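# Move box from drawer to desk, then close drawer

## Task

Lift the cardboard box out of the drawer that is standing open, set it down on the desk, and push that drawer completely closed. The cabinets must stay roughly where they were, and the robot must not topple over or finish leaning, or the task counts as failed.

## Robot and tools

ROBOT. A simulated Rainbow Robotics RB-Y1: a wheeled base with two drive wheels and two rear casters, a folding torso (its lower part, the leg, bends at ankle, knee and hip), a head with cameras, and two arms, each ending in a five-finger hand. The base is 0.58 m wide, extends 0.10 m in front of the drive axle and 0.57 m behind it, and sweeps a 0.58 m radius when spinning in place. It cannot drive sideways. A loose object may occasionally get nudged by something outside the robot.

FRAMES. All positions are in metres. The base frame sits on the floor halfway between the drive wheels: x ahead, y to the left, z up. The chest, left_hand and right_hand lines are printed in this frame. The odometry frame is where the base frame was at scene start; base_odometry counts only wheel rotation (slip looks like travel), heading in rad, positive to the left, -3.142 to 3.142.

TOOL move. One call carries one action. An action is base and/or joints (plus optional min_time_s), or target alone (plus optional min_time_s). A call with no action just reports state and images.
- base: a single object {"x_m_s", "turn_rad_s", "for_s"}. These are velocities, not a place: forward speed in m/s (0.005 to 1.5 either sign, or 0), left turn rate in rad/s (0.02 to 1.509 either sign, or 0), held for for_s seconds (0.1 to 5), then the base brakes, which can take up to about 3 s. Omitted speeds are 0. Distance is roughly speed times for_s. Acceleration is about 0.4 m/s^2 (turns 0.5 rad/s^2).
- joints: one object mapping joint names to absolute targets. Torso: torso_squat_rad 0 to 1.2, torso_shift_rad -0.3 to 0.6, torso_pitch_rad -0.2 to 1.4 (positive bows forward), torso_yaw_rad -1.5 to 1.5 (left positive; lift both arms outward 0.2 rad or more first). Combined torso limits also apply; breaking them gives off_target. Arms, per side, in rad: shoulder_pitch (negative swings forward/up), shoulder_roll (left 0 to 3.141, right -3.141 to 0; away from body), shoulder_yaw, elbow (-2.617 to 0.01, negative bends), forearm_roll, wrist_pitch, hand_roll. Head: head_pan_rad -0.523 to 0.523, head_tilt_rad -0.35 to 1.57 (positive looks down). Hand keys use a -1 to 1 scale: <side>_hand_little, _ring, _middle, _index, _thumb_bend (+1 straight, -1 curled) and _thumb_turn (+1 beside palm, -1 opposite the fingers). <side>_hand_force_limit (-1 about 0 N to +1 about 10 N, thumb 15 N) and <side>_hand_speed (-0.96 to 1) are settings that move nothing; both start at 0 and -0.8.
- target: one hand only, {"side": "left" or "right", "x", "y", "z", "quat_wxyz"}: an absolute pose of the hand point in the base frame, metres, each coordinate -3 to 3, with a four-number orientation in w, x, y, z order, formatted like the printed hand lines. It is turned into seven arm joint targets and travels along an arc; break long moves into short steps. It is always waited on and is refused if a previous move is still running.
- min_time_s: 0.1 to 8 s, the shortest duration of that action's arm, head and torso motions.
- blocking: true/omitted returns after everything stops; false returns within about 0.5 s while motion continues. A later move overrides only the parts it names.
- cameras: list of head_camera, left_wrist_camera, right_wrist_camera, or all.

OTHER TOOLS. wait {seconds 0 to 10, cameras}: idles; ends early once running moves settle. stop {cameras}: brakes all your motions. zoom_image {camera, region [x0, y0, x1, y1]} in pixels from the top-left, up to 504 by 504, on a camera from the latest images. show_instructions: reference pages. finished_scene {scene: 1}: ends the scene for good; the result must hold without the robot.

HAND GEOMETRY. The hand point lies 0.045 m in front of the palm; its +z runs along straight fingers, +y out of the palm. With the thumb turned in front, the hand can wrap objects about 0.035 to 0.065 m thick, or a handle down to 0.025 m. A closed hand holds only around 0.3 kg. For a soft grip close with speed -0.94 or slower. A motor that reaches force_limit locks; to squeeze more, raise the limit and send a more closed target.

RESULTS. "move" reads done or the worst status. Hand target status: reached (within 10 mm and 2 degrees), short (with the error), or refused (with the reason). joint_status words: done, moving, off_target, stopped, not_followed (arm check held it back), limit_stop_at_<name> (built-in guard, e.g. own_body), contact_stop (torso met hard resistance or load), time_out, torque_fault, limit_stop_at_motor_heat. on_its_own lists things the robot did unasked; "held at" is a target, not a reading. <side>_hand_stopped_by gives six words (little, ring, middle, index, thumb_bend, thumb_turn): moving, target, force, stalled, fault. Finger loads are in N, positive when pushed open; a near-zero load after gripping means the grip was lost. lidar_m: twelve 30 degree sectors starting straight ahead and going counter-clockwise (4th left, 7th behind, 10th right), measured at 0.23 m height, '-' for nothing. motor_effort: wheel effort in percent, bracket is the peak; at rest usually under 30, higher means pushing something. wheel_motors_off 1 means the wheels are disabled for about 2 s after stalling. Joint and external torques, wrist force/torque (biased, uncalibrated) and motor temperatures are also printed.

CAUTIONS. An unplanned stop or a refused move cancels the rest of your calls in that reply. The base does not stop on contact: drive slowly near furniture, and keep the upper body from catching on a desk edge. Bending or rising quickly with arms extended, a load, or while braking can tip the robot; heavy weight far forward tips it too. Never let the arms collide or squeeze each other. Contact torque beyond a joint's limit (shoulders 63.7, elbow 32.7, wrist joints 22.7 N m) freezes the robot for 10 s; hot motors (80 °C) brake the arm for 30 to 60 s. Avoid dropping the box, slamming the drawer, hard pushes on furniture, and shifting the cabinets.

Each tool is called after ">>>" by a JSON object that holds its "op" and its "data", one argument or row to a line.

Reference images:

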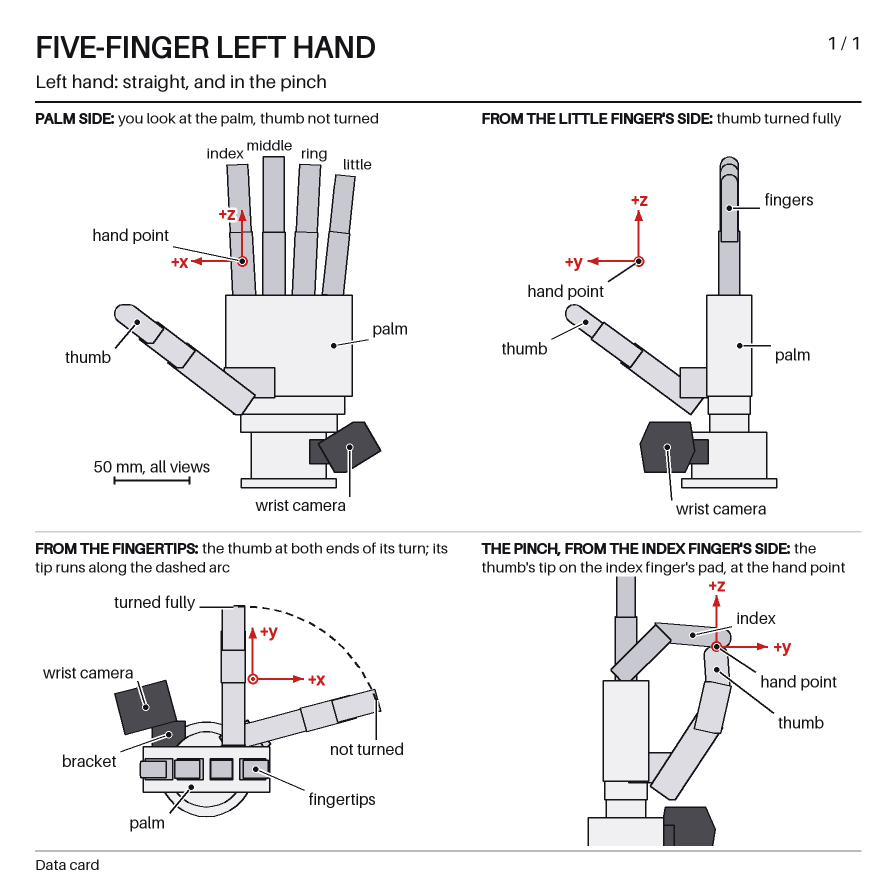

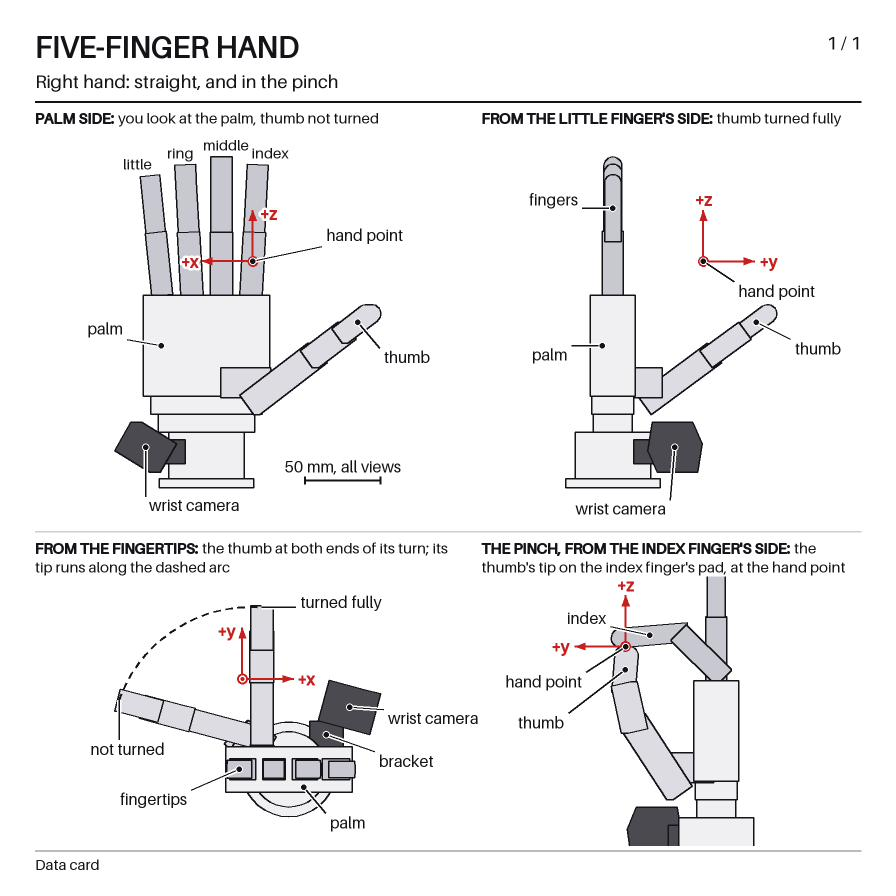

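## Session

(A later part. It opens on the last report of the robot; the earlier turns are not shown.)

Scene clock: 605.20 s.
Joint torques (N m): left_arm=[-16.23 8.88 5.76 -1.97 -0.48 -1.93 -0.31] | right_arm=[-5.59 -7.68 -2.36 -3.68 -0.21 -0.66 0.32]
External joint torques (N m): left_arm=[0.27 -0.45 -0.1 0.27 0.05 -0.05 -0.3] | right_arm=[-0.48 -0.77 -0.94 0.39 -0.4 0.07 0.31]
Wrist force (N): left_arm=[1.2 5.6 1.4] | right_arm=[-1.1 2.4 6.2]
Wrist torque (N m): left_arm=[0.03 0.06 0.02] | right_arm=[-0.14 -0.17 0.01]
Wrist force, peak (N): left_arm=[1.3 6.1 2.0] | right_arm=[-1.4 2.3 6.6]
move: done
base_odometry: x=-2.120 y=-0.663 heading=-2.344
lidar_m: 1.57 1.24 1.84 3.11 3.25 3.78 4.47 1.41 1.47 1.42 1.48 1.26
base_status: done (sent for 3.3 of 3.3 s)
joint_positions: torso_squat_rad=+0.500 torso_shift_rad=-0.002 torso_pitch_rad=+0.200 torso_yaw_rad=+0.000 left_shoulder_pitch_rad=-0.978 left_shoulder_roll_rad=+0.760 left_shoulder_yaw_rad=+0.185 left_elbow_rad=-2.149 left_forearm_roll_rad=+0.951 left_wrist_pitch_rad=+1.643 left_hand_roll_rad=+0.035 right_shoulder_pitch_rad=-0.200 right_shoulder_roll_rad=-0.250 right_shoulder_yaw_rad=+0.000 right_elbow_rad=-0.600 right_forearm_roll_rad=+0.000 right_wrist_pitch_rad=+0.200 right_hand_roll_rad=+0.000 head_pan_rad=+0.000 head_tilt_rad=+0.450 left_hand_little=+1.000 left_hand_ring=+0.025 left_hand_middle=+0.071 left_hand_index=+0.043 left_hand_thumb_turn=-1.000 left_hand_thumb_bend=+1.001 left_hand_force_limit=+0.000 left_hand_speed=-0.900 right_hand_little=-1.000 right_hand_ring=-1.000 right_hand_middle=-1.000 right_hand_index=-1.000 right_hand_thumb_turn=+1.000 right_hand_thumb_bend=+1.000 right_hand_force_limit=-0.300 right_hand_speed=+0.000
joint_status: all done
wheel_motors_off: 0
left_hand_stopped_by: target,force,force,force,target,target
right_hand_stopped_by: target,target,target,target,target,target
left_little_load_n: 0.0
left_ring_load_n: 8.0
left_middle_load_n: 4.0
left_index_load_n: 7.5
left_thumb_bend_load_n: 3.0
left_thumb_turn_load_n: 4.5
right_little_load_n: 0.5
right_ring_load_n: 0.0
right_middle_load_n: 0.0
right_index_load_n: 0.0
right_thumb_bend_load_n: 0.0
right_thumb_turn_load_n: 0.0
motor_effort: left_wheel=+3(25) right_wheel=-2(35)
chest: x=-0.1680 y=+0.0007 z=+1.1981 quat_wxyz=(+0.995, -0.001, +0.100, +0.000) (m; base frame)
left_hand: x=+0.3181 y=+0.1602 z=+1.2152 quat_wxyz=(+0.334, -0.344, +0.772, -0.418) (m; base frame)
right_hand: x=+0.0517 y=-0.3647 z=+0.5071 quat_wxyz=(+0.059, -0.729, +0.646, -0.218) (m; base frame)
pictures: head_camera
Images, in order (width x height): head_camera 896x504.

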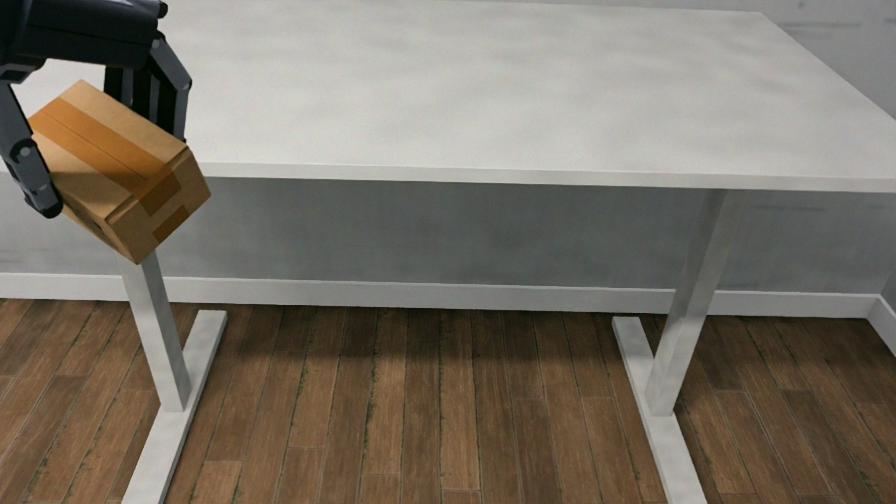

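>>> {"op": "move", "data": {
  "base": {"x_m_s": 0.25, "for_s": 1.6},
  "joints": {"head_tilt_rad": 0.75, "torso_pitch_rad": 0.35},
  "min_time_s": 2,
  "cameras": ["head_camera"]
}}

Scene clock: 613.07 s.
Joint torques (N m): left_arm=[-15.76 9.26 5.82 -2.85 -0.29 -1.77 -0.29] | right_arm=[-1.2 -6.9 -1.75 -2.72 -0.22 -0.51 0.29]
External joint torques (N m): left_arm=[0.13 -0.52 -0.35 0.52 0.05 0.03 -0.28] | right_arm=[-0.15 -0.35 -0.35 -0.07 -0.38 -0.06 0.28]
Wrist force (N): left_arm=[0.5 5.2 2.5] | right_arm=[-1.0 1.9 6.7]
Wrist torque (N m): left_arm=[-0.05 0.15 0.01] | right_arm=[-0.17 -0.21 0.00]
Wrist force, peak (N): left_arm=[1.1 5.9 1.8] | right_arm=[-1.1 2.0 6.8]
move: done
base_odometry: x=-2.399 y=-0.950 heading=-2.343
lidar_m: 1.16 0.90 1.67 1.94 3.23 3.76 4.87 1.75 1.49 1.43 1.48 0.93
base_status: done (sent for 1.6 of 1.6 s)
joint_positions: torso_squat_rad=+0.500 torso_shift_rad=-0.002 torso_pitch_rad=+0.350 torso_yaw_rad=+0.000 left_shoulder_pitch_rad=-0.978 left_shoulder_roll_rad=+0.760 left_shoulder_yaw_rad=+0.185 left_elbow_rad=-2.149 left_forearm_roll_rad=+0.951 left_wrist_pitch_rad=+1.643 left_hand_roll_rad=+0.035 right_shoulder_pitch_rad=-0.200 right_shoulder_roll_rad=-0.250 right_shoulder_yaw_rad=+0.000 right_elbow_rad=-0.600 right_forearm_roll_rad=+0.000 right_wrist_pitch_rad=+0.200 right_hand_roll_rad=+0.000 head_pan_rad=+0.000 head_tilt_rad=+0.750 left_hand_little=+1.000 left_hand_ring=+0.025 left_hand_middle=+0.071 left_hand_index=+0.043 left_hand_thumb_turn=-1.000 left_hand_thumb_bend=+1.001 left_hand_force_limit=+0.000 left_hand_speed=-0.900 right_hand_little=-1.000 right_hand_ring=-1.000 right_hand_middle=-1.000 right_hand_index=-1.000 right_hand_thumb_turn=+1.000 right_hand_thumb_bend=+1.000 right_hand_force_limit=-0.300 right_hand_speed=+0.000
joint_status: all done
wheel_motors_off: 0
left_hand_stopped_by: target,force,force,force,target,target
right_hand_stopped_by: target,target,target,target,target,target
left_little_load_n: 0.0
left_ring_load_n: 8.0
left_middle_load_n: 4.5
left_index_load_n: 7.5
left_thumb_bend_load_n: 3.0
left_thumb_turn_load_n: 4.0
right_little_load_n: 0.0
right_ring_load_n: 0.0
right_middle_load_n: 0.0
right_index_load_n: 0.0
right_thumb_bend_load_n: 0.0
right_thumb_turn_load_n: 0.0
motor_effort: left_wheel=+2(22) right_wheel=-2(15)
chest: x=-0.1234 y=+0.0007 z=+1.1855 quat_wxyz=(+0.985, -0.001, +0.174, +0.000) (m; base frame)
left_hand: x=+0.3599 y=+0.1601 z=+1.1298 quat_wxyz=(+0.275, -0.374, +0.795, -0.391) (m; base frame)
right_hand: x=-0.0095 y=-0.3647 z=+0.4694 quat_wxyz=(+0.010, -0.743, +0.649, -0.162) (m; base frame)
pictures: head_camera
Images, in order (width x height): head_camera 896x504.

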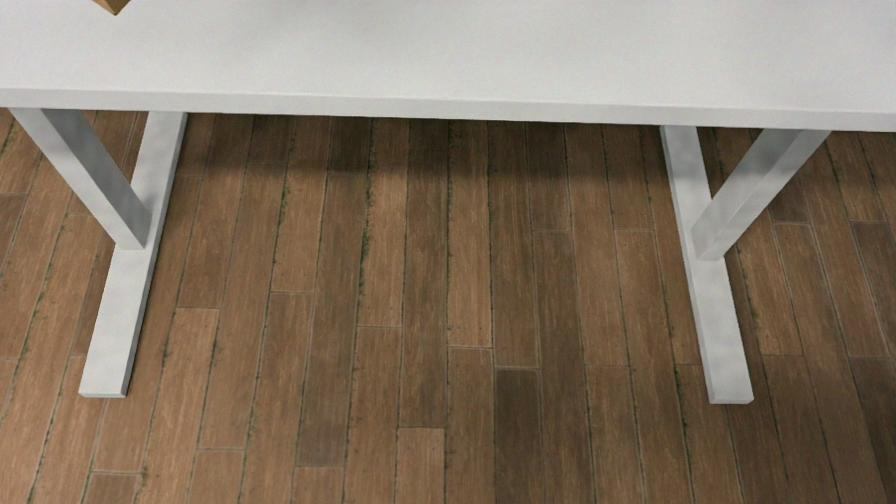

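>>> {"op": "move", "data": {
  "base": {"x_m_s": 0.1, "for_s": 1.1}
}}

>>> {"op": "move", "data": {
  "target": {"side": "left", "x": 0.50, "y": 0.12, "z": 1.05, "quat_wxyz": [0.1738, -0.4195, 0.8232, -0.3410]},
  "min_time_s": 2.5,
  "cameras": ["head_camera", "left_wrist_camera"]
}}

Scene clock: 621.20 s.
Joint torques (N m): left_arm=[-15.43 8.57 6.23 -2.93 -0.3 -1.88 -0.33] | right_arm=[-0.93 -7.1 -1.99 -2.55 -0.09 -0.56 0.35]
External joint torques (N m): left_arm=[0.46 -1.2 0.06 0.43 0.04 -0.08 -0.32] | right_arm=[0.12 -0.55 -0.59 0.11 -0.25 -0.11 0.35]
Wrist force (N): left_arm=[0.7 5.2 2.5] | right_arm=[-1.2 1.9 6.5]
Wrist torque (N m): left_arm=[-0.03 0.13 0.02] | right_arm=[-0.16 -0.16 -0.02]
Wrist force, peak (N): left_arm=[0.6 5.5 2.8] | right_arm=[-1.2 1.8 6.9]
move: done
base_odometry: x=-2.476 y=-1.028 heading=-2.343
lidar_m: 1.05 0.83 0.83 1.65 3.23 3.77 4.98 1.86 1.49 1.43 0.85 0.85
base_status: done (sent for 1.1 of 1.1 s)
joint_positions: torso_squat_rad=+0.500 torso_shift_rad=-0.002 torso_pitch_rad=+0.350 torso_yaw_rad=+0.000 left_shoulder_pitch_rad=-0.978 left_shoulder_roll_rad=+0.760 left_shoulder_yaw_rad=+0.185 left_elbow_rad=-2.149 left_forearm_roll_rad=+0.951 left_wrist_pitch_rad=+1.643 left_hand_roll_rad=+0.035 right_shoulder_pitch_rad=-0.200 right_shoulder_roll_rad=-0.250 right_shoulder_yaw_rad=+0.000 right_elbow_rad=-0.600 right_forearm_roll_rad=+0.000 right_wrist_pitch_rad=+0.200 right_hand_roll_rad=+0.000 head_pan_rad=+0.000 head_tilt_rad=+0.750 left_hand_little=+1.000 left_hand_ring=+0.025 left_hand_middle=+0.071 left_hand_index=+0.043 left_hand_thumb_turn=-1.000 left_hand_thumb_bend=+1.001 left_hand_force_limit=+0.000 left_hand_speed=-0.900 right_hand_little=-1.000 right_hand_ring=-1.000 right_hand_middle=-1.000 right_hand_index=-1.000 right_hand_thumb_turn=+1.000 right_hand_thumb_bend=+1.000 right_hand_force_limit=-0.300 right_hand_speed=+0.000
joint_status: not commanded
wheel_motors_off: 0
left_hand_stopped_by: target,force,force,force,target,target
right_hand_stopped_by: target,target,target,target,target,target
left_little_load_n: 0.0
left_ring_load_n: 8.5
left_middle_load_n: 4.0
left_index_load_n: 8.0
left_thumb_bend_load_n: 3.0
left_thumb_turn_load_n: 4.0
right_little_load_n: 0.5
right_ring_load_n: 0.0
right_middle_load_n: 0.0
right_index_load_n: 0.0
right_thumb_bend_load_n: 0.0
right_thumb_turn_load_n: 0.0
motor_effort: left_wheel=+2(20) right_wheel=-3(15)
chest: x=-0.1234 y=+0.0007 z=+1.1855 quat_wxyz=(+0.985, -0.001, +0.174, +0.000) (m; base frame)
left_hand: x=+0.3599 y=+0.1601 z=+1.1297 quat_wxyz=(+0.275, -0.374, +0.795, -0.391) (m; base frame)
right_hand: x=-0.0095 y=-0.3647 z=+0.4694 quat_wxyz=(+0.010, -0.743, +0.649, -0.162) (m; base frame)
pictures: none

Scene clock: 624.03 s.
Joint torques (N m): left_arm=[-24.7 8.97 4.22 -7.03 0.38 -1.92 -0.25] | right_arm=[-0.79 -6.97 -1.69 -2.73 -0.11 -0.53 0.3]
External joint torques (N m): left_arm=[0 -0.85 -1.07 1.01 -0.11 -0.43 -0.25] | right_arm=[0.27 -0.42 -0.28 -0.07 -0.28 -0.07 0.29]
Wrist force (N): left_arm=[-0.5 4.6 3.7] | right_arm=[-1.1 1.9 6.6]
Wrist torque (N m): left_arm=[-0.12 0.27 -0.04] | right_arm=[-0.15 -0.19 -0.01]
Wrist force, peak (N): left_arm=[-0.6 5.3 3.4] | right_arm=[-1.2 1.8 6.8]
move: done
base_odometry: x=-2.476 y=-1.028 heading=-2.343
lidar_m: 1.06 0.81 0.84 1.65 3.24 3.76 4.99 1.86 1.50 1.43 0.87 0.84
base_status: not commanded
joint_positions: torso_squat_rad=+0.500 torso_shift_rad=-0.002 torso_pitch_rad=+0.350 torso_yaw_rad=+0.000 left_shoulder_pitch_rad=-1.426 left_shoulder_roll_rad=+0.579 left_shoulder_yaw_rad=-0.078 left_elbow_rad=-1.070 left_forearm_roll_rad=+0.847 left_wrist_pitch_rad=+1.354 left_hand_roll_rad=-0.311 right_shoulder_pitch_rad=-0.200 right_shoulder_roll_rad=-0.250 right_shoulder_yaw_rad=+0.000 right_elbow_rad=-0.600 right_forearm_roll_rad=+0.000 right_wrist_pitch_rad=+0.200 right_hand_roll_rad=+0.000 head_pan_rad=+0.000 head_tilt_rad=+0.750 left_hand_little=+1.000 left_hand_ring=+0.025 left_hand_middle=+0.071 left_hand_index=+0.043 left_hand_thumb_turn=-1.000 left_hand_thumb_bend=+1.001 left_hand_force_limit=+0.000 left_hand_speed=-0.900 right_hand_little=-1.000 right_hand_ring=-1.000 right_hand_middle=-1.000 right_hand_index=-1.000 right_hand_thumb_turn=+1.000 right_hand_thumb_bend=+1.000 right_hand_force_limit=-0.300 right_hand_speed=+0.000
joint_status: all done
wheel_motors_off: 0
left_hand_stopped_by: target,force,force,force,target,target
right_hand_stopped_by: target,target,target,target,target,target
left_little_load_n: 0.0
left_ring_load_n: 8.0
left_middle_load_n: 4.0
left_index_load_n: 7.5
left_thumb_bend_load_n: 3.0
left_thumb_turn_load_n: 4.0
right_little_load_n: 0.0
right_ring_load_n: 0.0
right_middle_load_n: 0.0
right_index_load_n: 0.0
right_thumb_bend_load_n: -0.5
right_thumb_turn_load_n: 0.0
motor_effort: left_wheel=+3(4) right_wheel=-3(4)
chest: x=-0.1234 y=+0.0007 z=+1.1855 quat_wxyz=(+0.985, -0.001, +0.174, +0.000) (m; base frame)
left_hand: x=+0.4995 y=+0.1199 z=+1.0502 quat_wxyz=(+0.176, -0.420, +0.822, -0.342) (m; base frame)
left_hand_status: reached (checked arc, planned for 2.5 s): 1 mm and 0.3 deg off.
right_hand: x=-0.0095 y=-0.3647 z=+0.4694 quat_wxyz=(+0.010, -0.743, +0.649, -0.162) (m; base frame)
pictures: head_camera, left_wrist_camera
Images, in order (width x height): head_camera 896x504, left_wrist_camera 504x504.

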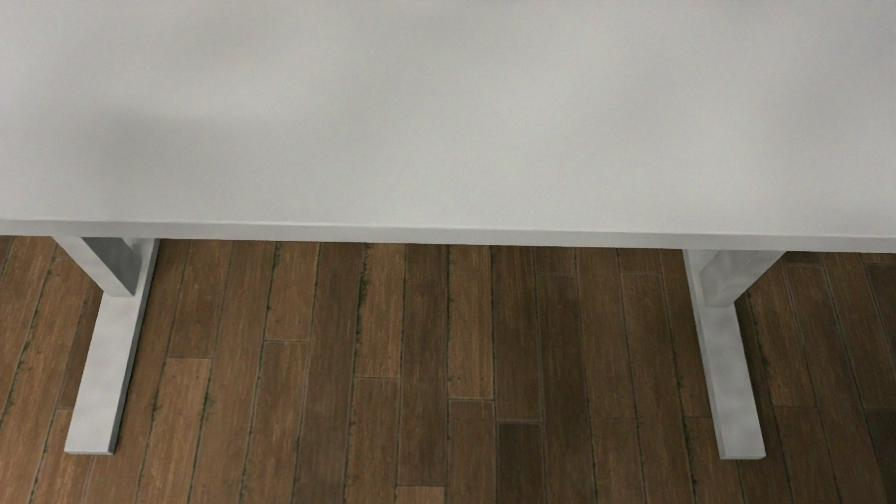

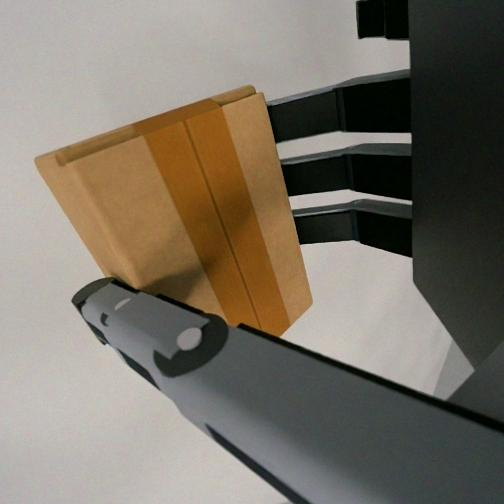

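>>> {"op": "move", "data": {
  "target": {"side": "left", "x": 0.50, "y": 0.12, "z": 1.0, "quat_wxyz": [0.1738, -0.4195, 0.8232, -0.3410]},
  "min_time_s": 1.5
}}

>>> {"op": "move", "data": {
  "joints": {"head_tilt_rad": 0.35},
  "cameras": ["head_camera", "left_wrist_camera"]
}}

Scene clock: 635.10 s.
Joint torques (N m): left_arm=[-21.47 7.81 3.61 -7.16 0.45 -1.94 -0.24] | right_arm=[-0.83 -7.26 -1.52 -2.76 -0.28 -0.56 0.19]
External joint torques (N m): left_arm=[2.96 -1.91 -1.64 1.3 -0.09 -0.47 -0.24] | right_arm=[0.22 -0.7 -0.12 -0.1 -0.44 -0.1 0.18]
Wrist force (N): left_arm=[-0.3 4.5 3.0] | right_arm=[-1.2 1.8 6.4]
Wrist torque (N m): left_arm=[-0.07 0.22 -0.02] | right_arm=[-0.17 -0.15 -0.02]
Wrist force, peak (N): left_arm=[-0.1 4.7 3.8] | right_arm=[-1.3 1.7 6.9]
move: done
base_odometry: x=-2.476 y=-1.028 heading=-2.343
lidar_m: 1.04 0.82 0.85 1.65 3.25 3.75 4.98 1.85 1.49 1.43 0.85 0.84
base_status: not commanded
joint_positions: torso_squat_rad=+0.500 torso_shift_rad=-0.002 torso_pitch_rad=+0.350 torso_yaw_rad=+0.000 left_shoulder_pitch_rad=-1.338 left_shoulder_roll_rad=+0.545 left_shoulder_yaw_rad=-0.085 left_elbow_rad=-1.060 left_forearm_roll_rad=+0.836 left_wrist_pitch_rad=+1.264 left_hand_roll_rad=-0.356 right_shoulder_pitch_rad=-0.200 right_shoulder_roll_rad=-0.250 right_shoulder_yaw_rad=+0.000 right_elbow_rad=-0.600 right_forearm_roll_rad=+0.000 right_wrist_pitch_rad=+0.200 right_hand_roll_rad=+0.000 head_pan_rad=+0.000 head_tilt_rad=+0.750 left_hand_little=+1.000 left_hand_ring=+0.025 left_hand_middle=+0.071 left_hand_index=+0.043 left_hand_thumb_turn=-1.000 left_hand_thumb_bend=+1.001 left_hand_force_limit=+0.000 left_hand_speed=-0.900 right_hand_little=-1.000 right_hand_ring=-1.000 right_hand_middle=-1.000 right_hand_index=-1.000 right_hand_thumb_turn=+1.000 right_hand_thumb_bend=+1.000 right_hand_force_limit=-0.300 right_hand_speed=+0.000
joint_status: all done
wheel_motors_off: 0
left_hand_stopped_by: target,force,force,force,target,target
right_hand_stopped_by: target,target,target,target,target,target
left_little_load_n: 0.0
left_ring_load_n: 8.0
left_middle_load_n: 4.5
left_index_load_n: 8.0
left_thumb_bend_load_n: 3.0
left_thumb_turn_load_n: 4.0
right_little_load_n: 0.0
right_ring_load_n: 0.0
right_middle_load_n: 0.0
right_index_load_n: 0.0
right_thumb_bend_load_n: 0.0
right_thumb_turn_load_n: 0.0
motor_effort: left_wheel=+3(4) right_wheel=-3(3)
chest: x=-0.1234 y=+0.0007 z=+1.1855 quat_wxyz=(+0.985, -0.001, +0.174, +0.000) (m; base frame)
left_hand: x=+0.4999 y=+0.1201 z=+1.0006 quat_wxyz=(+0.174, -0.419, +0.823, -0.341) (m; base frame)
left_hand_status: reached (checked arc, planned for 1.5 s): 1 mm and 0.1 deg off.
right_hand: x=-0.0095 y=-0.3647 z=+0.4694 quat_wxyz=(+0.010, -0.743, +0.649, -0.162) (m; base frame)
pictures: none

Scene clock: 636.03 s.
Joint torques (N m): left_arm=[-21.43 7.91 4.05 -7.33 0.46 -2.04 -0.31] | right_arm=[-0.74 -7.3 -1.68 -2.47 -0.11 -0.4 0.18]
External joint torques (N m): left_arm=[2.99 -1.81 -1.19 1.13 -0.08 -0.57 -0.3] | right_arm=[0.32 -0.75 -0.28 0.19 -0.27 0.06 0.17]
Wrist force (N): left_arm=[-0.3 4.1 3.6] | right_arm=[-1.1 1.8 6.4]
Wrist torque (N m): left_arm=[-0.18 0.21 -0.01] | right_arm=[-0.18 -0.18 0.01]
Wrist force, peak (N): left_arm=[-0.5 4.8 3.3] | right_arm=[-1.0 1.9 6.9]
move: done
base_odometry: x=-2.476 y=-1.028 heading=-2.343
lidar_m: 1.05 0.82 0.84 1.65 3.24 3.75 4.98 1.86 1.48 1.43 0.86 0.84
base_status: not commanded
joint_positions: torso_squat_rad=+0.500 torso_shift_rad=-0.002 torso_pitch_rad=+0.350 torso_yaw_rad=+0.000 left_shoulder_pitch_rad=-1.338 left_shoulder_roll_rad=+0.545 left_shoulder_yaw_rad=-0.085 left_elbow_rad=-1.060 left_forearm_roll_rad=+0.836 left_wrist_pitch_rad=+1.264 left_hand_roll_rad=-0.356 right_shoulder_pitch_rad=-0.200 right_shoulder_roll_rad=-0.250 right_shoulder_yaw_rad=+0.000 right_elbow_rad=-0.600 right_forearm_roll_rad=+0.000 right_wrist_pitch_rad=+0.200 right_hand_roll_rad=+0.000 head_pan_rad=+0.000 head_tilt_rad=+0.350 left_hand_little=+1.000 left_hand_ring=+0.025 left_hand_middle=+0.071 left_hand_index=+0.043 left_hand_thumb_turn=-1.000 left_hand_thumb_bend=+1.001 left_hand_force_limit=+0.000 left_hand_speed=-0.900 right_hand_little=-1.000 right_hand_ring=-1.000 right_hand_middle=-1.000 right_hand_index=-1.000 right_hand_thumb_turn=+1.000 right_hand_thumb_bend=+1.000 right_hand_force_limit=-0.300 right_hand_speed=+0.000
joint_status: all done
wheel_motors_off: 0
left_hand_stopped_by: target,force,force,force,target,target
right_hand_stopped_by: target,target,target,target,target,target
left_little_load_n: 0.0
left_ring_load_n: 8.0
left_middle_load_n: 4.5
left_index_load_n: 8.0
left_thumb_bend_load_n: 3.0
left_thumb_turn_load_n: 4.0
right_little_load_n: 0.0
right_ring_load_n: 0.0
right_middle_load_n: 0.0
right_index_load_n: 0.0
right_thumb_bend_load_n: 0.0
right_thumb_turn_load_n: 0.0
motor_effort: left_wheel=+2(4) right_wheel=-3(3)
chest: x=-0.1234 y=+0.0007 z=+1.1855 quat_wxyz=(+0.985, -0.001, +0.174, +0.000) (m; base frame)
left_hand: x=+0.4999 y=+0.1201 z=+1.0006 quat_wxyz=(+0.174, -0.419, +0.823, -0.341) (m; base frame)
right_hand: x=-0.0095 y=-0.3647 z=+0.4694 quat_wxyz=(+0.010, -0.743, +0.649, -0.162) (m; base frame)
pictures: head_camera, left_wrist_camera
Images, in order (width x height): head_camera 896x504, left_wrist_camera 504x504.

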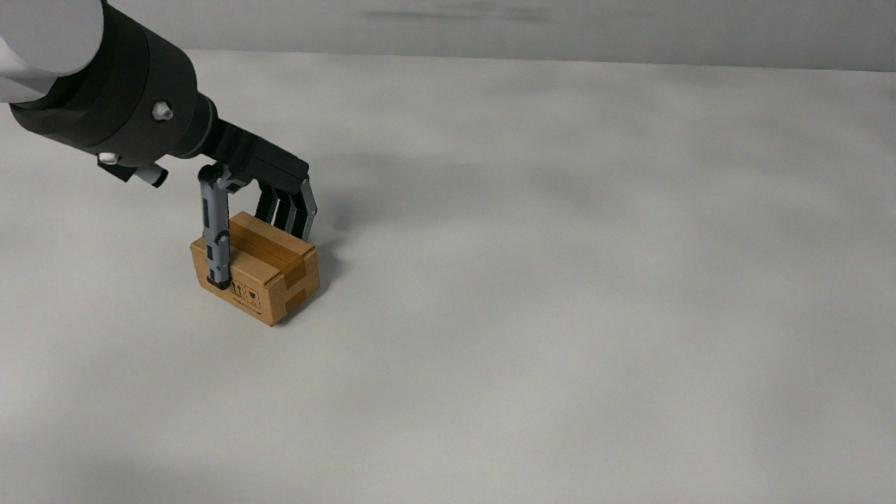

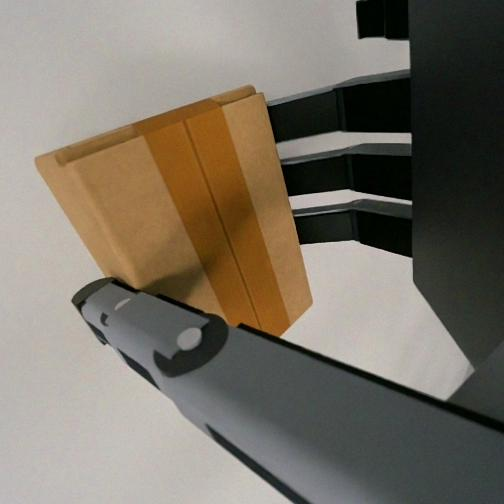

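>>> {"op": "zoom_image", "data": {
  "camera": "head_camera",
  "region": [170, 190, 370, 350]
}}

>>> {"op": "move", "data": {
  "target": {"side": "left", "x": 0.50, "y": 0.12, "z": 0.99, "quat_wxyz": [0.1738, -0.4195, 0.8232, -0.3410]},
  "min_time_s": 1,
  "cameras": ["head_camera"]
}}

>>> {"op": "zoom_image", "data": {
  "camera": "head_camera",
  "region": [170, 190, 370, 350]
}}

Scaled by 2.520 from the camera's 896x504 image, which has a finer 1280x720 frame.

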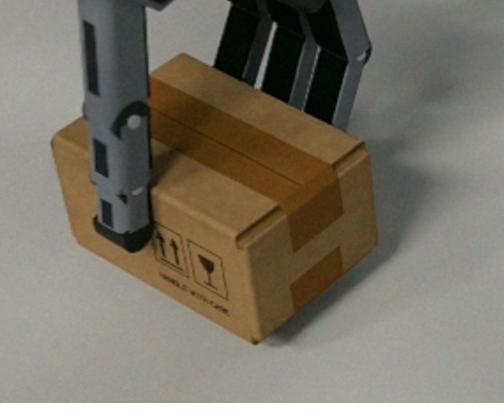

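Scene clock: 641.87 s.
Joint torques (N m): left_arm=[-21.32 7.83 3.48 -7.39 0.37 -2.05 -0.17] | right_arm=[-0.65 -7.29 -1.91 -2.53 -0.19 -0.49 0.27]
External joint torques (N m): left_arm=[3.05 -1.86 -1.72 1.15 -0.19 -0.59 -0.16] | right_arm=[0.4 -0.73 -0.51 0.13 -0.35 -0.04 0.27]
Wrist force (N): left_arm=[-0.3 4.7 3.1] | right_arm=[-1.1 2.0 6.4]
Wrist torque (N m): left_arm=[-0.06 0.22 -0.04] | right_arm=[-0.14 -0.16 0.00]
Wrist force, peak (N): left_arm=[-0.4 4.6 3.7] | right_arm=[-1.2 1.9 6.8]
move: done
base_odometry: x=-2.476 y=-1.028 heading=-2.343
lidar_m: 1.05 0.82 0.85 1.65 3.24 3.77 4.98 1.86 1.48 1.43 0.86 0.85
base_status: not commanded
joint_positions: torso_squat_rad=+0.500 torso_shift_rad=-0.002 torso_pitch_rad=+0.350 torso_yaw_rad=+0.000 left_shoulder_pitch_rad=-1.322 left_shoulder_roll_rad=+0.538 left_shoulder_yaw_rad=-0.087 left_elbow_rad=-1.053 left_forearm_roll_rad=+0.834 left_wrist_pitch_rad=+1.244 left_hand_roll_rad=-0.366 right_shoulder_pitch_rad=-0.200 right_shoulder_roll_rad=-0.250 right_shoulder_yaw_rad=+0.000 right_elbow_rad=-0.600 right_forearm_roll_rad=+0.000 right_wrist_pitch_rad=+0.200 right_hand_roll_rad=+0.000 head_pan_rad=+0.000 head_tilt_rad=+0.350 left_hand_little=+1.000 left_hand_ring=+0.025 left_hand_middle=+0.071 left_hand_index=+0.043 left_hand_thumb_turn=-1.000 left_hand_thumb_bend=+1.001 left_hand_force_limit=+0.000 left_hand_speed=-0.900 right_hand_little=-1.000 right_hand_ring=-1.000 right_hand_middle=-1.000 right_hand_index=-1.000 right_hand_thumb_turn=+1.000 right_hand_thumb_bend=+1.000 right_hand_force_limit=-0.300 right_hand_speed=+0.000
joint_status: all done
wheel_motors_off: 0
left_hand_stopped_by: target,force,force,force,target,target
right_hand_stopped_by: target,target,target,target,target,target
left_little_load_n: -0.5
left_ring_load_n: 8.0
left_middle_load_n: 4.5
left_index_load_n: 7.5
left_thumb_bend_load_n: 3.0
left_thumb_turn_load_n: 4.0
right_little_load_n: 0.5
right_ring_load_n: 0.0
right_middle_load_n: 0.0
right_index_load_n: 0.0
right_thumb_bend_load_n: 0.0
right_thumb_turn_load_n: 0.0
motor_effort: left_wheel=+3(4) right_wheel=-3(3)
chest: x=-0.1234 y=+0.0007 z=+1.1855 quat_wxyz=(+0.985, -0.001, +0.174, +0.000) (m; base frame)
left_hand: x=+0.4999 y=+0.1201 z=+0.9907 quat_wxyz=(+0.174, -0.419, +0.823, -0.341) (m; base frame)
left_hand_status: reached (checked arc, planned for 1.0 s): 1 mm and 0.0 deg off.
right_hand: x=-0.0095 y=-0.3647 z=+0.4694 quat_wxyz=(+0.010, -0.743, +0.649, -0.162) (m; base frame)
pictures: head_camera
Images, in order (width x height): head_camera 896x504.

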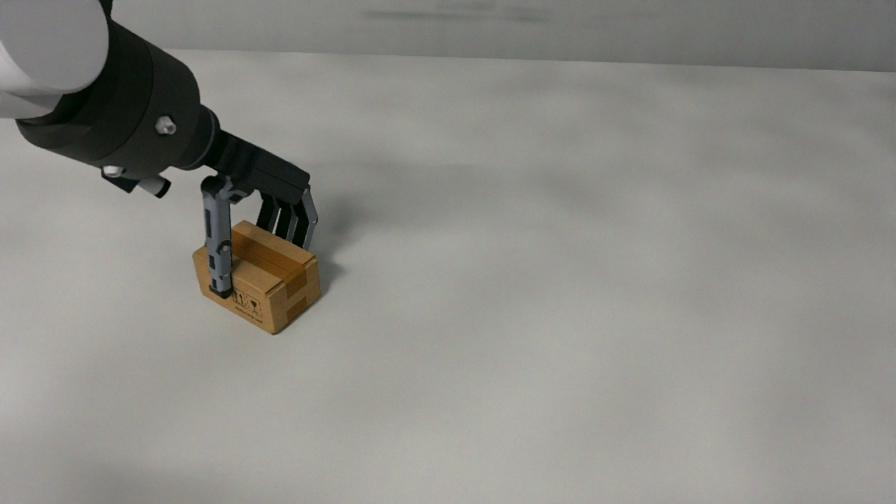

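Scaled by 2.520 from the camera's 896x504 image, which has a finer 1280x720 frame.

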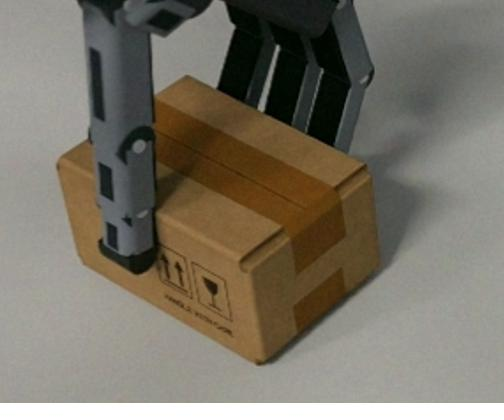

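>>> {"op": "move", "data": {
  "target": {"side": "left", "x": 0.50, "y": 0.12, "z": 0.983, "quat_wxyz": [0.1738, -0.4195, 0.8232, -0.3410]},
  "min_time_s": 1,
  "cameras": ["head_camera"]
}}

>>> {"op": "zoom_image", "data": {
  "camera": "head_camera",
  "region": [170, 190, 370, 350]
}}

Scene clock: 646.83 s.
Joint torques (N m): left_arm=[-11.9 4.2 0.97 -1.98 -0.67 -0.71 -0.56] | right_arm=[-0.87 -7.53 -2.22 -2.68 -0.09 -0.41 0.17]
External joint torques (N m): left_arm=[12.45 -5.47 -4.21 6.61 -1.23 0.76 -0.55] | right_arm=[0.21 -0.98 -0.82 -0.01 -0.25 0.05 0.16]
Wrist force (N): left_arm=[0.2 -6.7 -14.9] | right_arm=[-1.2 1.7 6.6]
Wrist torque (N m): left_arm=[-0.53 0.03 0.12] | right_arm=[-0.19 -0.16 -0.01]
Wrist force, peak (N): left_arm=[0.1 -7.0 -15.1] | right_arm=[-1.0 1.7 6.9]
move: done
base_odometry: x=-2.476 y=-1.028 heading=-2.343
lidar_m: 1.04 0.82 0.86 1.65 3.25 3.76 4.99 1.86 1.49 1.43 0.83 0.84
base_status: not commanded
joint_positions: torso_squat_rad=+0.500 torso_shift_rad=-0.003 torso_pitch_rad=+0.349 torso_yaw_rad=+0.001 left_shoulder_pitch_rad=-1.314 left_shoulder_roll_rad=+0.533 left_shoulder_yaw_rad=-0.087 left_elbow_rad=-1.048 left_forearm_roll_rad=+0.833 left_wrist_pitch_rad=+1.229 left_hand_roll_rad=-0.374 right_shoulder_pitch_rad=-0.200 right_shoulder_roll_rad=-0.250 right_shoulder_yaw_rad=+0.000 right_elbow_rad=-0.600 right_forearm_roll_rad=+0.000 right_wrist_pitch_rad=+0.200 right_hand_roll_rad=+0.000 head_pan_rad=+0.000 head_tilt_rad=+0.350 left_hand_little=+1.000 left_hand_ring=+0.025 left_hand_middle=+0.071 left_hand_index=+0.043 left_hand_thumb_turn=-1.000 left_hand_thumb_bend=+1.001 left_hand_force_limit=+0.000 left_hand_speed=-0.900 right_hand_little=-1.000 right_hand_ring=-1.000 right_hand_middle=-1.000 right_hand_index=-1.000 right_hand_thumb_turn=+1.000 right_hand_thumb_bend=+1.000 right_hand_force_limit=-0.300 right_hand_speed=+0.000
joint_status: all done
wheel_motors_off: 0
left_hand_stopped_by: target,force,force,force,target,target
right_hand_stopped_by: target,target,target,target,target,target
left_little_load_n: 0.0
left_ring_load_n: 5.0
left_middle_load_n: 1.5
left_index_load_n: 5.0
left_thumb_bend_load_n: 3.5
left_thumb_turn_load_n: 2.5
right_little_load_n: 0.0
right_ring_load_n: 0.0
right_middle_load_n: 0.0
right_index_load_n: 0.0
right_thumb_bend_load_n: 0.0
right_thumb_turn_load_n: 0.0
motor_effort: left_wheel=+3(4) right_wheel=-3(4)
chest: x=-0.1239 y=+0.0007 z=+1.1855 quat_wxyz=(+0.985, -0.001, +0.174, +0.000) (m; base frame)
left_hand: x=+0.5007 y=+0.1198 z=+0.9864 quat_wxyz=(+0.176, -0.418, +0.823, -0.343) (m; base frame)
left_hand_status: reached (checked arc, planned for 1.0 s): 3 mm and 0.3 deg off.
right_hand: x=-0.0093 y=-0.3647 z=+0.4696 quat_wxyz=(+0.010, -0.743, +0.649, -0.163) (m; base frame)
pictures: head_camera
Images, in order (width x height): head_camera 896x504.

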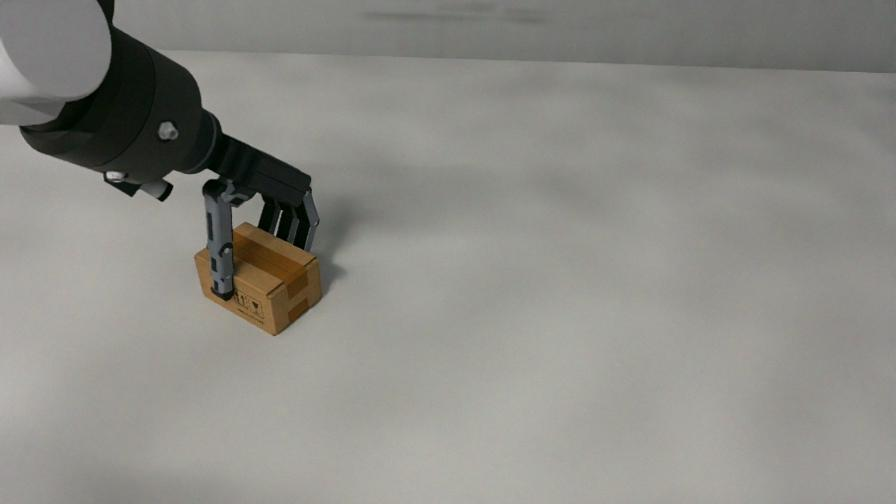

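Scaled by 2.520 from the camera's 896x504 image, which has a finer 1280x720 frame.

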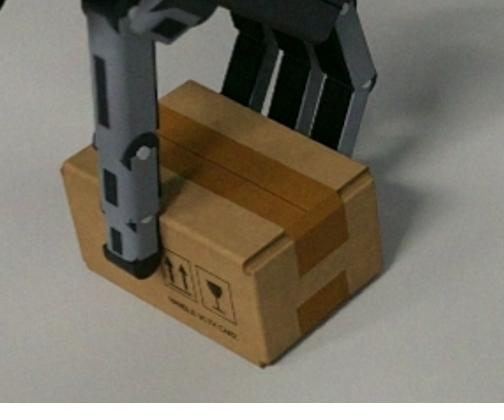

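>>> {"op": "move", "data": {
  "target": {"side": "left", "x": 0.50, "y": 0.12, "z": 0.9865, "quat_wxyz": [0.1738, -0.4195, 0.8232, -0.3410]},
  "min_time_s": 0.8
}}

>>> {"op": "move", "data": {
  "joints": {"left_hand_speed": -0.85, "left_hand_index": 1.0, "left_hand_middle": 1.0, "left_hand_ring": 1.0},
  "cameras": ["head_camera", "left_wrist_camera"]
}}

Scene clock: 651.47 s.
Joint torques (N m): left_arm=[-18.83 7.92 3.35 -5.53 0.14 -1.05 -0.02] | right_arm=[-1.28 -7.31 -1.94 -2.69 -0.27 -0.63 0.37]
External joint torques (N m): left_arm=[5.53 -1.74 -1.84 3.06 -0.42 0.42 -0.01] | right_arm=[-0.2 -0.75 -0.54 -0.02 -0.43 -0.18 0.36]
Wrist force (N): left_arm=[0.2 -2.0 -6.5] | right_arm=[-1.2 1.8 6.7]
Wrist torque (N m): left_arm=[-0.42 0.15 0.01] | right_arm=[-0.19 -0.16 -0.02]
Wrist force, peak (N): left_arm=[0.1 -6.8 -15.2] | right_arm=[-1.3 1.9 6.8]
move: done
base_odometry: x=-2.476 y=-1.028 heading=-2.343
lidar_m: 1.04 0.83 0.83 1.65 3.25 3.76 4.99 1.86 1.48 1.43 0.85 0.84
base_status: not commanded
joint_positions: torso_squat_rad=+0.500 torso_shift_rad=-0.003 torso_pitch_rad=+0.349 torso_yaw_rad=+0.001 left_shoulder_pitch_rad=-1.316 left_shoulder_roll_rad=+0.534 left_shoulder_yaw_rad=-0.087 left_elbow_rad=-1.049 left_forearm_roll_rad=+0.834 left_wrist_pitch_rad=+1.229 left_hand_roll_rad=-0.374 right_shoulder_pitch_rad=-0.200 right_shoulder_roll_rad=-0.250 right_shoulder_yaw_rad=+0.000 right_elbow_rad=-0.600 right_forearm_roll_rad=+0.000 right_wrist_pitch_rad=+0.200 right_hand_roll_rad=+0.000 head_pan_rad=+0.000 head_tilt_rad=+0.350 left_hand_little=+1.000 left_hand_ring=+0.025 left_hand_middle=+0.071 left_hand_index=+0.043 left_hand_thumb_turn=-1.000 left_hand_thumb_bend=+1.001 left_hand_force_limit=+0.000 left_hand_speed=-0.900 right_hand_little=-1.000 right_hand_ring=-1.000 right_hand_middle=-1.000 right_hand_index=-1.000 right_hand_thumb_turn=+1.000 right_hand_thumb_bend=+1.000 right_hand_force_limit=-0.300 right_hand_speed=+0.000
joint_status: all done
wheel_motors_off: 0
left_hand_stopped_by: target,force,force,force,target,target
right_hand_stopped_by: target,target,target,target,target,target
left_little_load_n: 0.0
left_ring_load_n: 6.0
left_middle_load_n: 2.5
left_index_load_n: 6.5
left_thumb_bend_load_n: 3.0
left_thumb_turn_load_n: 2.5
right_little_load_n: 0.0
right_ring_load_n: 0.0
right_middle_load_n: 0.0
right_index_load_n: 0.0
right_thumb_bend_load_n: 0.0
right_thumb_turn_load_n: 0.0
motor_effort: left_wheel=+4(4) right_wheel=-3(4)
chest: x=-0.1239 y=+0.0007 z=+1.1855 quat_wxyz=(+0.985, -0.001, +0.174, +0.000) (m; base frame)
left_hand: x=+0.5011 y=+0.1197 z=+0.9875 quat_wxyz=(+0.177, -0.418, +0.822, -0.343) (m; base frame)
left_hand_status: reached (checked arc, planned for 0.8 s): 2 mm and 0.5 deg off.
right_hand: x=-0.0093 y=-0.3647 z=+0.4696 quat_wxyz=(+0.010, -0.743, +0.649, -0.163) (m; base frame)
pictures: none

Scene clock: 654.30 s.
Joint torques (N m): left_arm=[-20.81 7.89 3.99 -7.15 0.4 -1.15 0.07] | right_arm=[-0.62 -7.4 -1.97 -2.57 -0.02 -0.42 0.28]
External joint torques (N m): left_arm=[3.55 -1.77 -1.2 1.45 -0.17 0.33 0.08] | right_arm=[0.44 -0.84 -0.57 0.09 -0.19 0.03 0.28]
Wrist force (N): left_arm=[-0.7 3.7 3.0] | right_arm=[-1.2 1.7 6.7]
Wrist torque (N m): left_arm=[-0.18 0.30 -0.05] | right_arm=[-0.19 -0.16 -0.01]
Wrist force, peak (N): left_arm=[0.2 -2.2 -6.9] | right_arm=[-1.4 1.7 6.9]
move: done
base_odometry: x=-2.476 y=-1.028 heading=-2.343
lidar_m: 1.05 0.83 0.84 1.64 3.24 3.76 4.98 1.85 1.48 1.43 0.86 0.85
base_status: not commanded
joint_positions: torso_squat_rad=+0.500 torso_shift_rad=-0.003 torso_pitch_rad=+0.350 torso_yaw_rad=+0.001 left_shoulder_pitch_rad=-1.315 left_shoulder_roll_rad=+0.534 left_shoulder_yaw_rad=-0.087 left_elbow_rad=-1.049 left_forearm_roll_rad=+0.834 left_wrist_pitch_rad=+1.229 left_hand_roll_rad=-0.374 right_shoulder_pitch_rad=-0.200 right_shoulder_roll_rad=-0.250 right_shoulder_yaw_rad=+0.000 right_elbow_rad=-0.600 right_forearm_roll_rad=+0.000 right_wrist_pitch_rad=+0.200 right_hand_roll_rad=+0.000 head_pan_rad=+0.000 head_tilt_rad=+0.350 left_hand_little=+1.000 left_hand_ring=+1.000 left_hand_middle=+1.000 left_hand_index=+1.000 left_hand_thumb_turn=-1.000 left_hand_thumb_bend=+1.000 left_hand_force_limit=+0.000 left_hand_speed=-0.850 right_hand_little=-1.000 right_hand_ring=-1.000 right_hand_middle=-1.000 right_hand_index=-1.000 right_hand_thumb_turn=+1.000 right_hand_thumb_bend=+1.000 right_hand_force_limit=-0.300 right_hand_speed=+0.000
joint_status: all done
wheel_motors_off: 0
left_hand_stopped_by: target,target,target,target,target,target
right_hand_stopped_by: target,target,target,target,target,target
left_little_load_n: 0.0
left_ring_load_n: 0.0
left_middle_load_n: 0.0
left_index_load_n: 0.0
left_thumb_bend_load_n: 0.0
left_thumb_turn_load_n: 0.5
right_little_load_n: 0.0
right_ring_load_n: 0.0
right_middle_load_n: 0.0
right_index_load_n: 0.0
right_thumb_bend_load_n: 0.0
right_thumb_turn_load_n: 0.0
motor_effort: left_wheel=+3(5) right_wheel=-3(3)
chest: x=-0.1236 y=+0.0007 z=+1.1855 quat_wxyz=(+0.985, -0.001, +0.174, +0.000) (m; base frame)
left_hand: x=+0.5012 y=+0.1198 z=+0.9867 quat_wxyz=(+0.176, -0.418, +0.822, -0.343) (m; base frame)
right_hand: x=-0.0094 y=-0.3647 z=+0.4695 quat_wxyz=(+0.010, -0.743, +0.649, -0.163) (m; base frame)
pictures: head_camera, left_wrist_camera
Images, in order (width x height): head_camera 896x504, left_wrist_camera 504x504.

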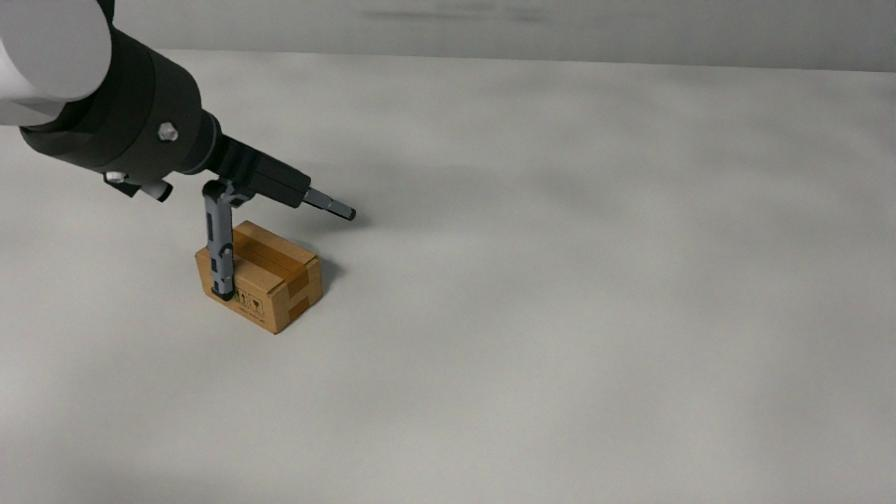

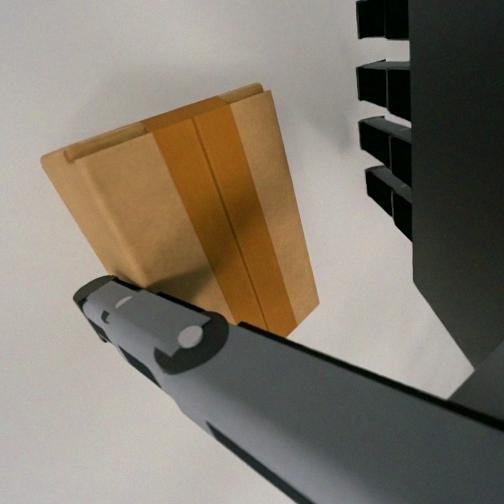

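>>> {"op": "move", "data": {
  "target": {"side": "left", "x": 0.491, "y": 0.127, "z": 0.995, "quat_wxyz": [0.1738, -0.4195, 0.8232, -0.3410]},
  "min_time_s": 1
}}

>>> {"op": "move", "data": {
  "target": {"side": "left", "x": 0.48, "y": 0.135, "z": 1.12, "quat_wxyz": [0.1738, -0.4195, 0.8232, -0.3410]},
  "min_time_s": 2,
  "cameras": ["head_camera"]
}}

>>> {"op": "zoom_image", "data": {
  "camera": "head_camera",
  "region": [170, 190, 370, 350]
}}

Scene clock: 662.83 s.
Joint torques (N m): left_arm=[-20.78 9.93 6.43 -8.52 0.52 -1.08 0.32] | right_arm=[-0.58 -7.64 -2.19 -2.46 -0.2 -0.45 0.21]
External joint torques (N m): left_arm=[3.19 0.13 0.97 -0.14 -0.02 0.4 0.33] | right_arm=[0.48 -1.08 -0.78 0.21 -0.37 0.01 0.2]
Wrist force (N): left_arm=[-0.1 3.6 2.7] | right_arm=[-1.0 1.7 6.7]
Wrist torque (N m): left_arm=[-0.16 0.18 0.13] | right_arm=[-0.21 -0.19 0.01]
Wrist force, peak (N): left_arm=[-0.5 4.1 3.1] | right_arm=[-1.2 1.9 6.9]
move: done
base_odometry: x=-2.476 y=-1.028 heading=-2.343
lidar_m: 1.05 0.85 0.86 1.64 3.23 3.75 4.99 1.85 1.48 1.43 0.87 0.85
base_status: not commanded
joint_positions: torso_squat_rad=+0.500 torso_shift_rad=-0.003 torso_pitch_rad=+0.350 torso_yaw_rad=+0.001 left_shoulder_pitch_rad=-1.293 left_shoulder_roll_rad=+0.557 left_shoulder_yaw_rad=-0.079 left_elbow_rad=-1.116 left_forearm_roll_rad=+0.844 left_wrist_pitch_rad=+1.277 left_hand_roll_rad=-0.349 right_shoulder_pitch_rad=-0.200 right_shoulder_roll_rad=-0.250 right_shoulder_yaw_rad=+0.000 right_elbow_rad=-0.600 right_forearm_roll_rad=+0.000 right_wrist_pitch_rad=+0.200 right_hand_roll_rad=+0.000 head_pan_rad=+0.000 head_tilt_rad=+0.350 left_hand_little=+1.000 left_hand_ring=+1.000 left_hand_middle=+1.000 left_hand_index=+1.000 left_hand_thumb_turn=-1.000 left_hand_thumb_bend=+1.000 left_hand_force_limit=+0.000 left_hand_speed=-0.850 right_hand_little=-1.000 right_hand_ring=-1.000 right_hand_middle=-1.000 right_hand_index=-1.000 right_hand_thumb_turn=+1.000 right_hand_thumb_bend=+1.000 right_hand_force_limit=-0.300 right_hand_speed=+0.000
joint_status: all done
wheel_motors_off: 0
left_hand_stopped_by: target,target,target,target,target,target
right_hand_stopped_by: target,target,target,target,target,target
left_little_load_n: -0.5
left_ring_load_n: 0.0
left_middle_load_n: 0.0
left_index_load_n: 0.0
left_thumb_bend_load_n: 0.0
left_thumb_turn_load_n: 0.0
right_little_load_n: 0.0
right_ring_load_n: 0.0
right_middle_load_n: 0.0
right_index_load_n: 0.0
right_thumb_bend_load_n: 0.0
right_thumb_turn_load_n: 0.0
motor_effort: left_wheel=+3(4) right_wheel=-3(3)
chest: x=-0.1236 y=+0.0007 z=+1.1855 quat_wxyz=(+0.985, -0.001, +0.174, +0.000) (m; base frame)
left_hand: x=+0.4918 y=+0.1267 z=+0.9946 quat_wxyz=(+0.173, -0.419, +0.824, -0.340) (m; base frame)
left_hand_status: reached (checked arc, planned for 1.0 s): 1 mm and 0.2 deg off.
right_hand: x=-0.0094 y=-0.3647 z=+0.4695 quat_wxyz=(+0.010, -0.743, +0.649, -0.163) (m; base frame)
pictures: none

Scene clock: 665.17 s.
Joint torques (N m): left_arm=[-23.5 9.91 5.52 -7.1 0.57 -1.14 0.38] | right_arm=[-0.82 -7.24 -1.98 -2.75 0.04 -0.6 0.25]
External joint torques (N m): left_arm=[0.7 -0.04 0.11 0.03 0.15 0.38 0.39] | right_arm=[0.24 -0.69 -0.58 -0.09 -0.13 -0.15 0.24]
Wrist force (N): left_arm=[-0.7 3.7 3.0] | right_arm=[-1.1 1.8 6.6]
Wrist torque (N m): left_arm=[-0.17 0.31 0.06] | right_arm=[-0.18 -0.18 0.01]
Wrist force, peak (N): left_arm=[-0.6 4.0 3.1] | right_arm=[-1.2 1.7 6.9]
move: done
base_odometry: x=-2.476 y=-1.028 heading=-2.343
lidar_m: 1.05 0.83 0.84 1.64 3.23 3.77 4.99 1.85 1.49 1.43 0.86 0.85
base_status: not commanded
joint_positions: torso_squat_rad=+0.500 torso_shift_rad=-0.003 torso_pitch_rad=+0.350 torso_yaw_rad=+0.001 left_shoulder_pitch_rad=-1.515 left_shoulder_roll_rad=+0.659 left_shoulder_yaw_rad=-0.051 left_elbow_rad=-1.140 left_forearm_roll_rad=+0.894 left_wrist_pitch_rad=+1.521 left_hand_roll_rad=-0.251 right_shoulder_pitch_rad=-0.200 right_shoulder_roll_rad=-0.250 right_shoulder_yaw_rad=+0.000 right_elbow_rad=-0.600 right_forearm_roll_rad=+0.000 right_wrist_pitch_rad=+0.200 right_hand_roll_rad=+0.000 head_pan_rad=+0.000 head_tilt_rad=+0.350 left_hand_little=+1.000 left_hand_ring=+1.000 left_hand_middle=+1.000 left_hand_index=+1.000 left_hand_thumb_turn=-1.000 left_hand_thumb_bend=+1.000 left_hand_force_limit=+0.000 left_hand_speed=-0.850 right_hand_little=-1.000 right_hand_ring=-1.000 right_hand_middle=-1.000 right_hand_index=-1.000 right_hand_thumb_turn=+1.000 right_hand_thumb_bend=+1.000 right_hand_force_limit=-0.300 right_hand_speed=+0.000
joint_status: all done
wheel_motors_off: 0
left_hand_stopped_by: target,target,target,target,target,target
right_hand_stopped_by: target,target,target,target,target,target
left_little_load_n: 0.0
left_ring_load_n: 0.0
left_middle_load_n: 0.0
left_index_load_n: 0.0
left_thumb_bend_load_n: 0.0
left_thumb_turn_load_n: 0.0
right_little_load_n: 0.0
right_ring_load_n: 0.0
right_middle_load_n: 0.0
right_index_load_n: 0.0
right_thumb_bend_load_n: 0.0
right_thumb_turn_load_n: 0.0
motor_effort: left_wheel=+4(4) right_wheel=-3(3)
chest: x=-0.1236 y=+0.0007 z=+1.1855 quat_wxyz=(+0.985, -0.001, +0.174, +0.000) (m; base frame)
left_hand: x=+0.4801 y=+0.1350 z=+1.1199 quat_wxyz=(+0.174, -0.419, +0.823, -0.341) (m; base frame)
left_hand_status: reached (checked arc, planned for 2.0 s): 0 mm and 0.0 deg off.
right_hand: x=-0.0094 y=-0.3647 z=+0.4695 quat_wxyz=(+0.010, -0.743, +0.649, -0.163) (m; base frame)
pictures: head_camera
Images, in order (width x height): head_camera 896x504.

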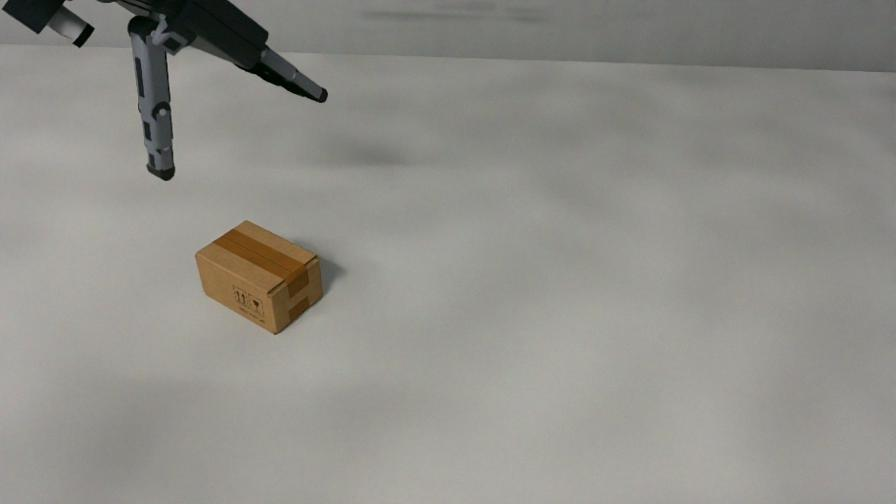

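Scaled by 2.520 from the camera's 896x504 image, which has a finer 1280x720 frame.

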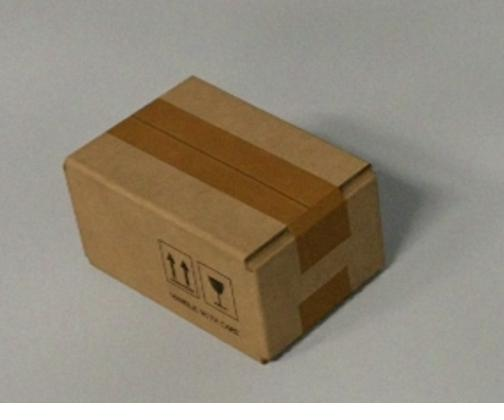

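>>> {"op": "finished_scene", "data": {

}}

The scene is finished: the task was done.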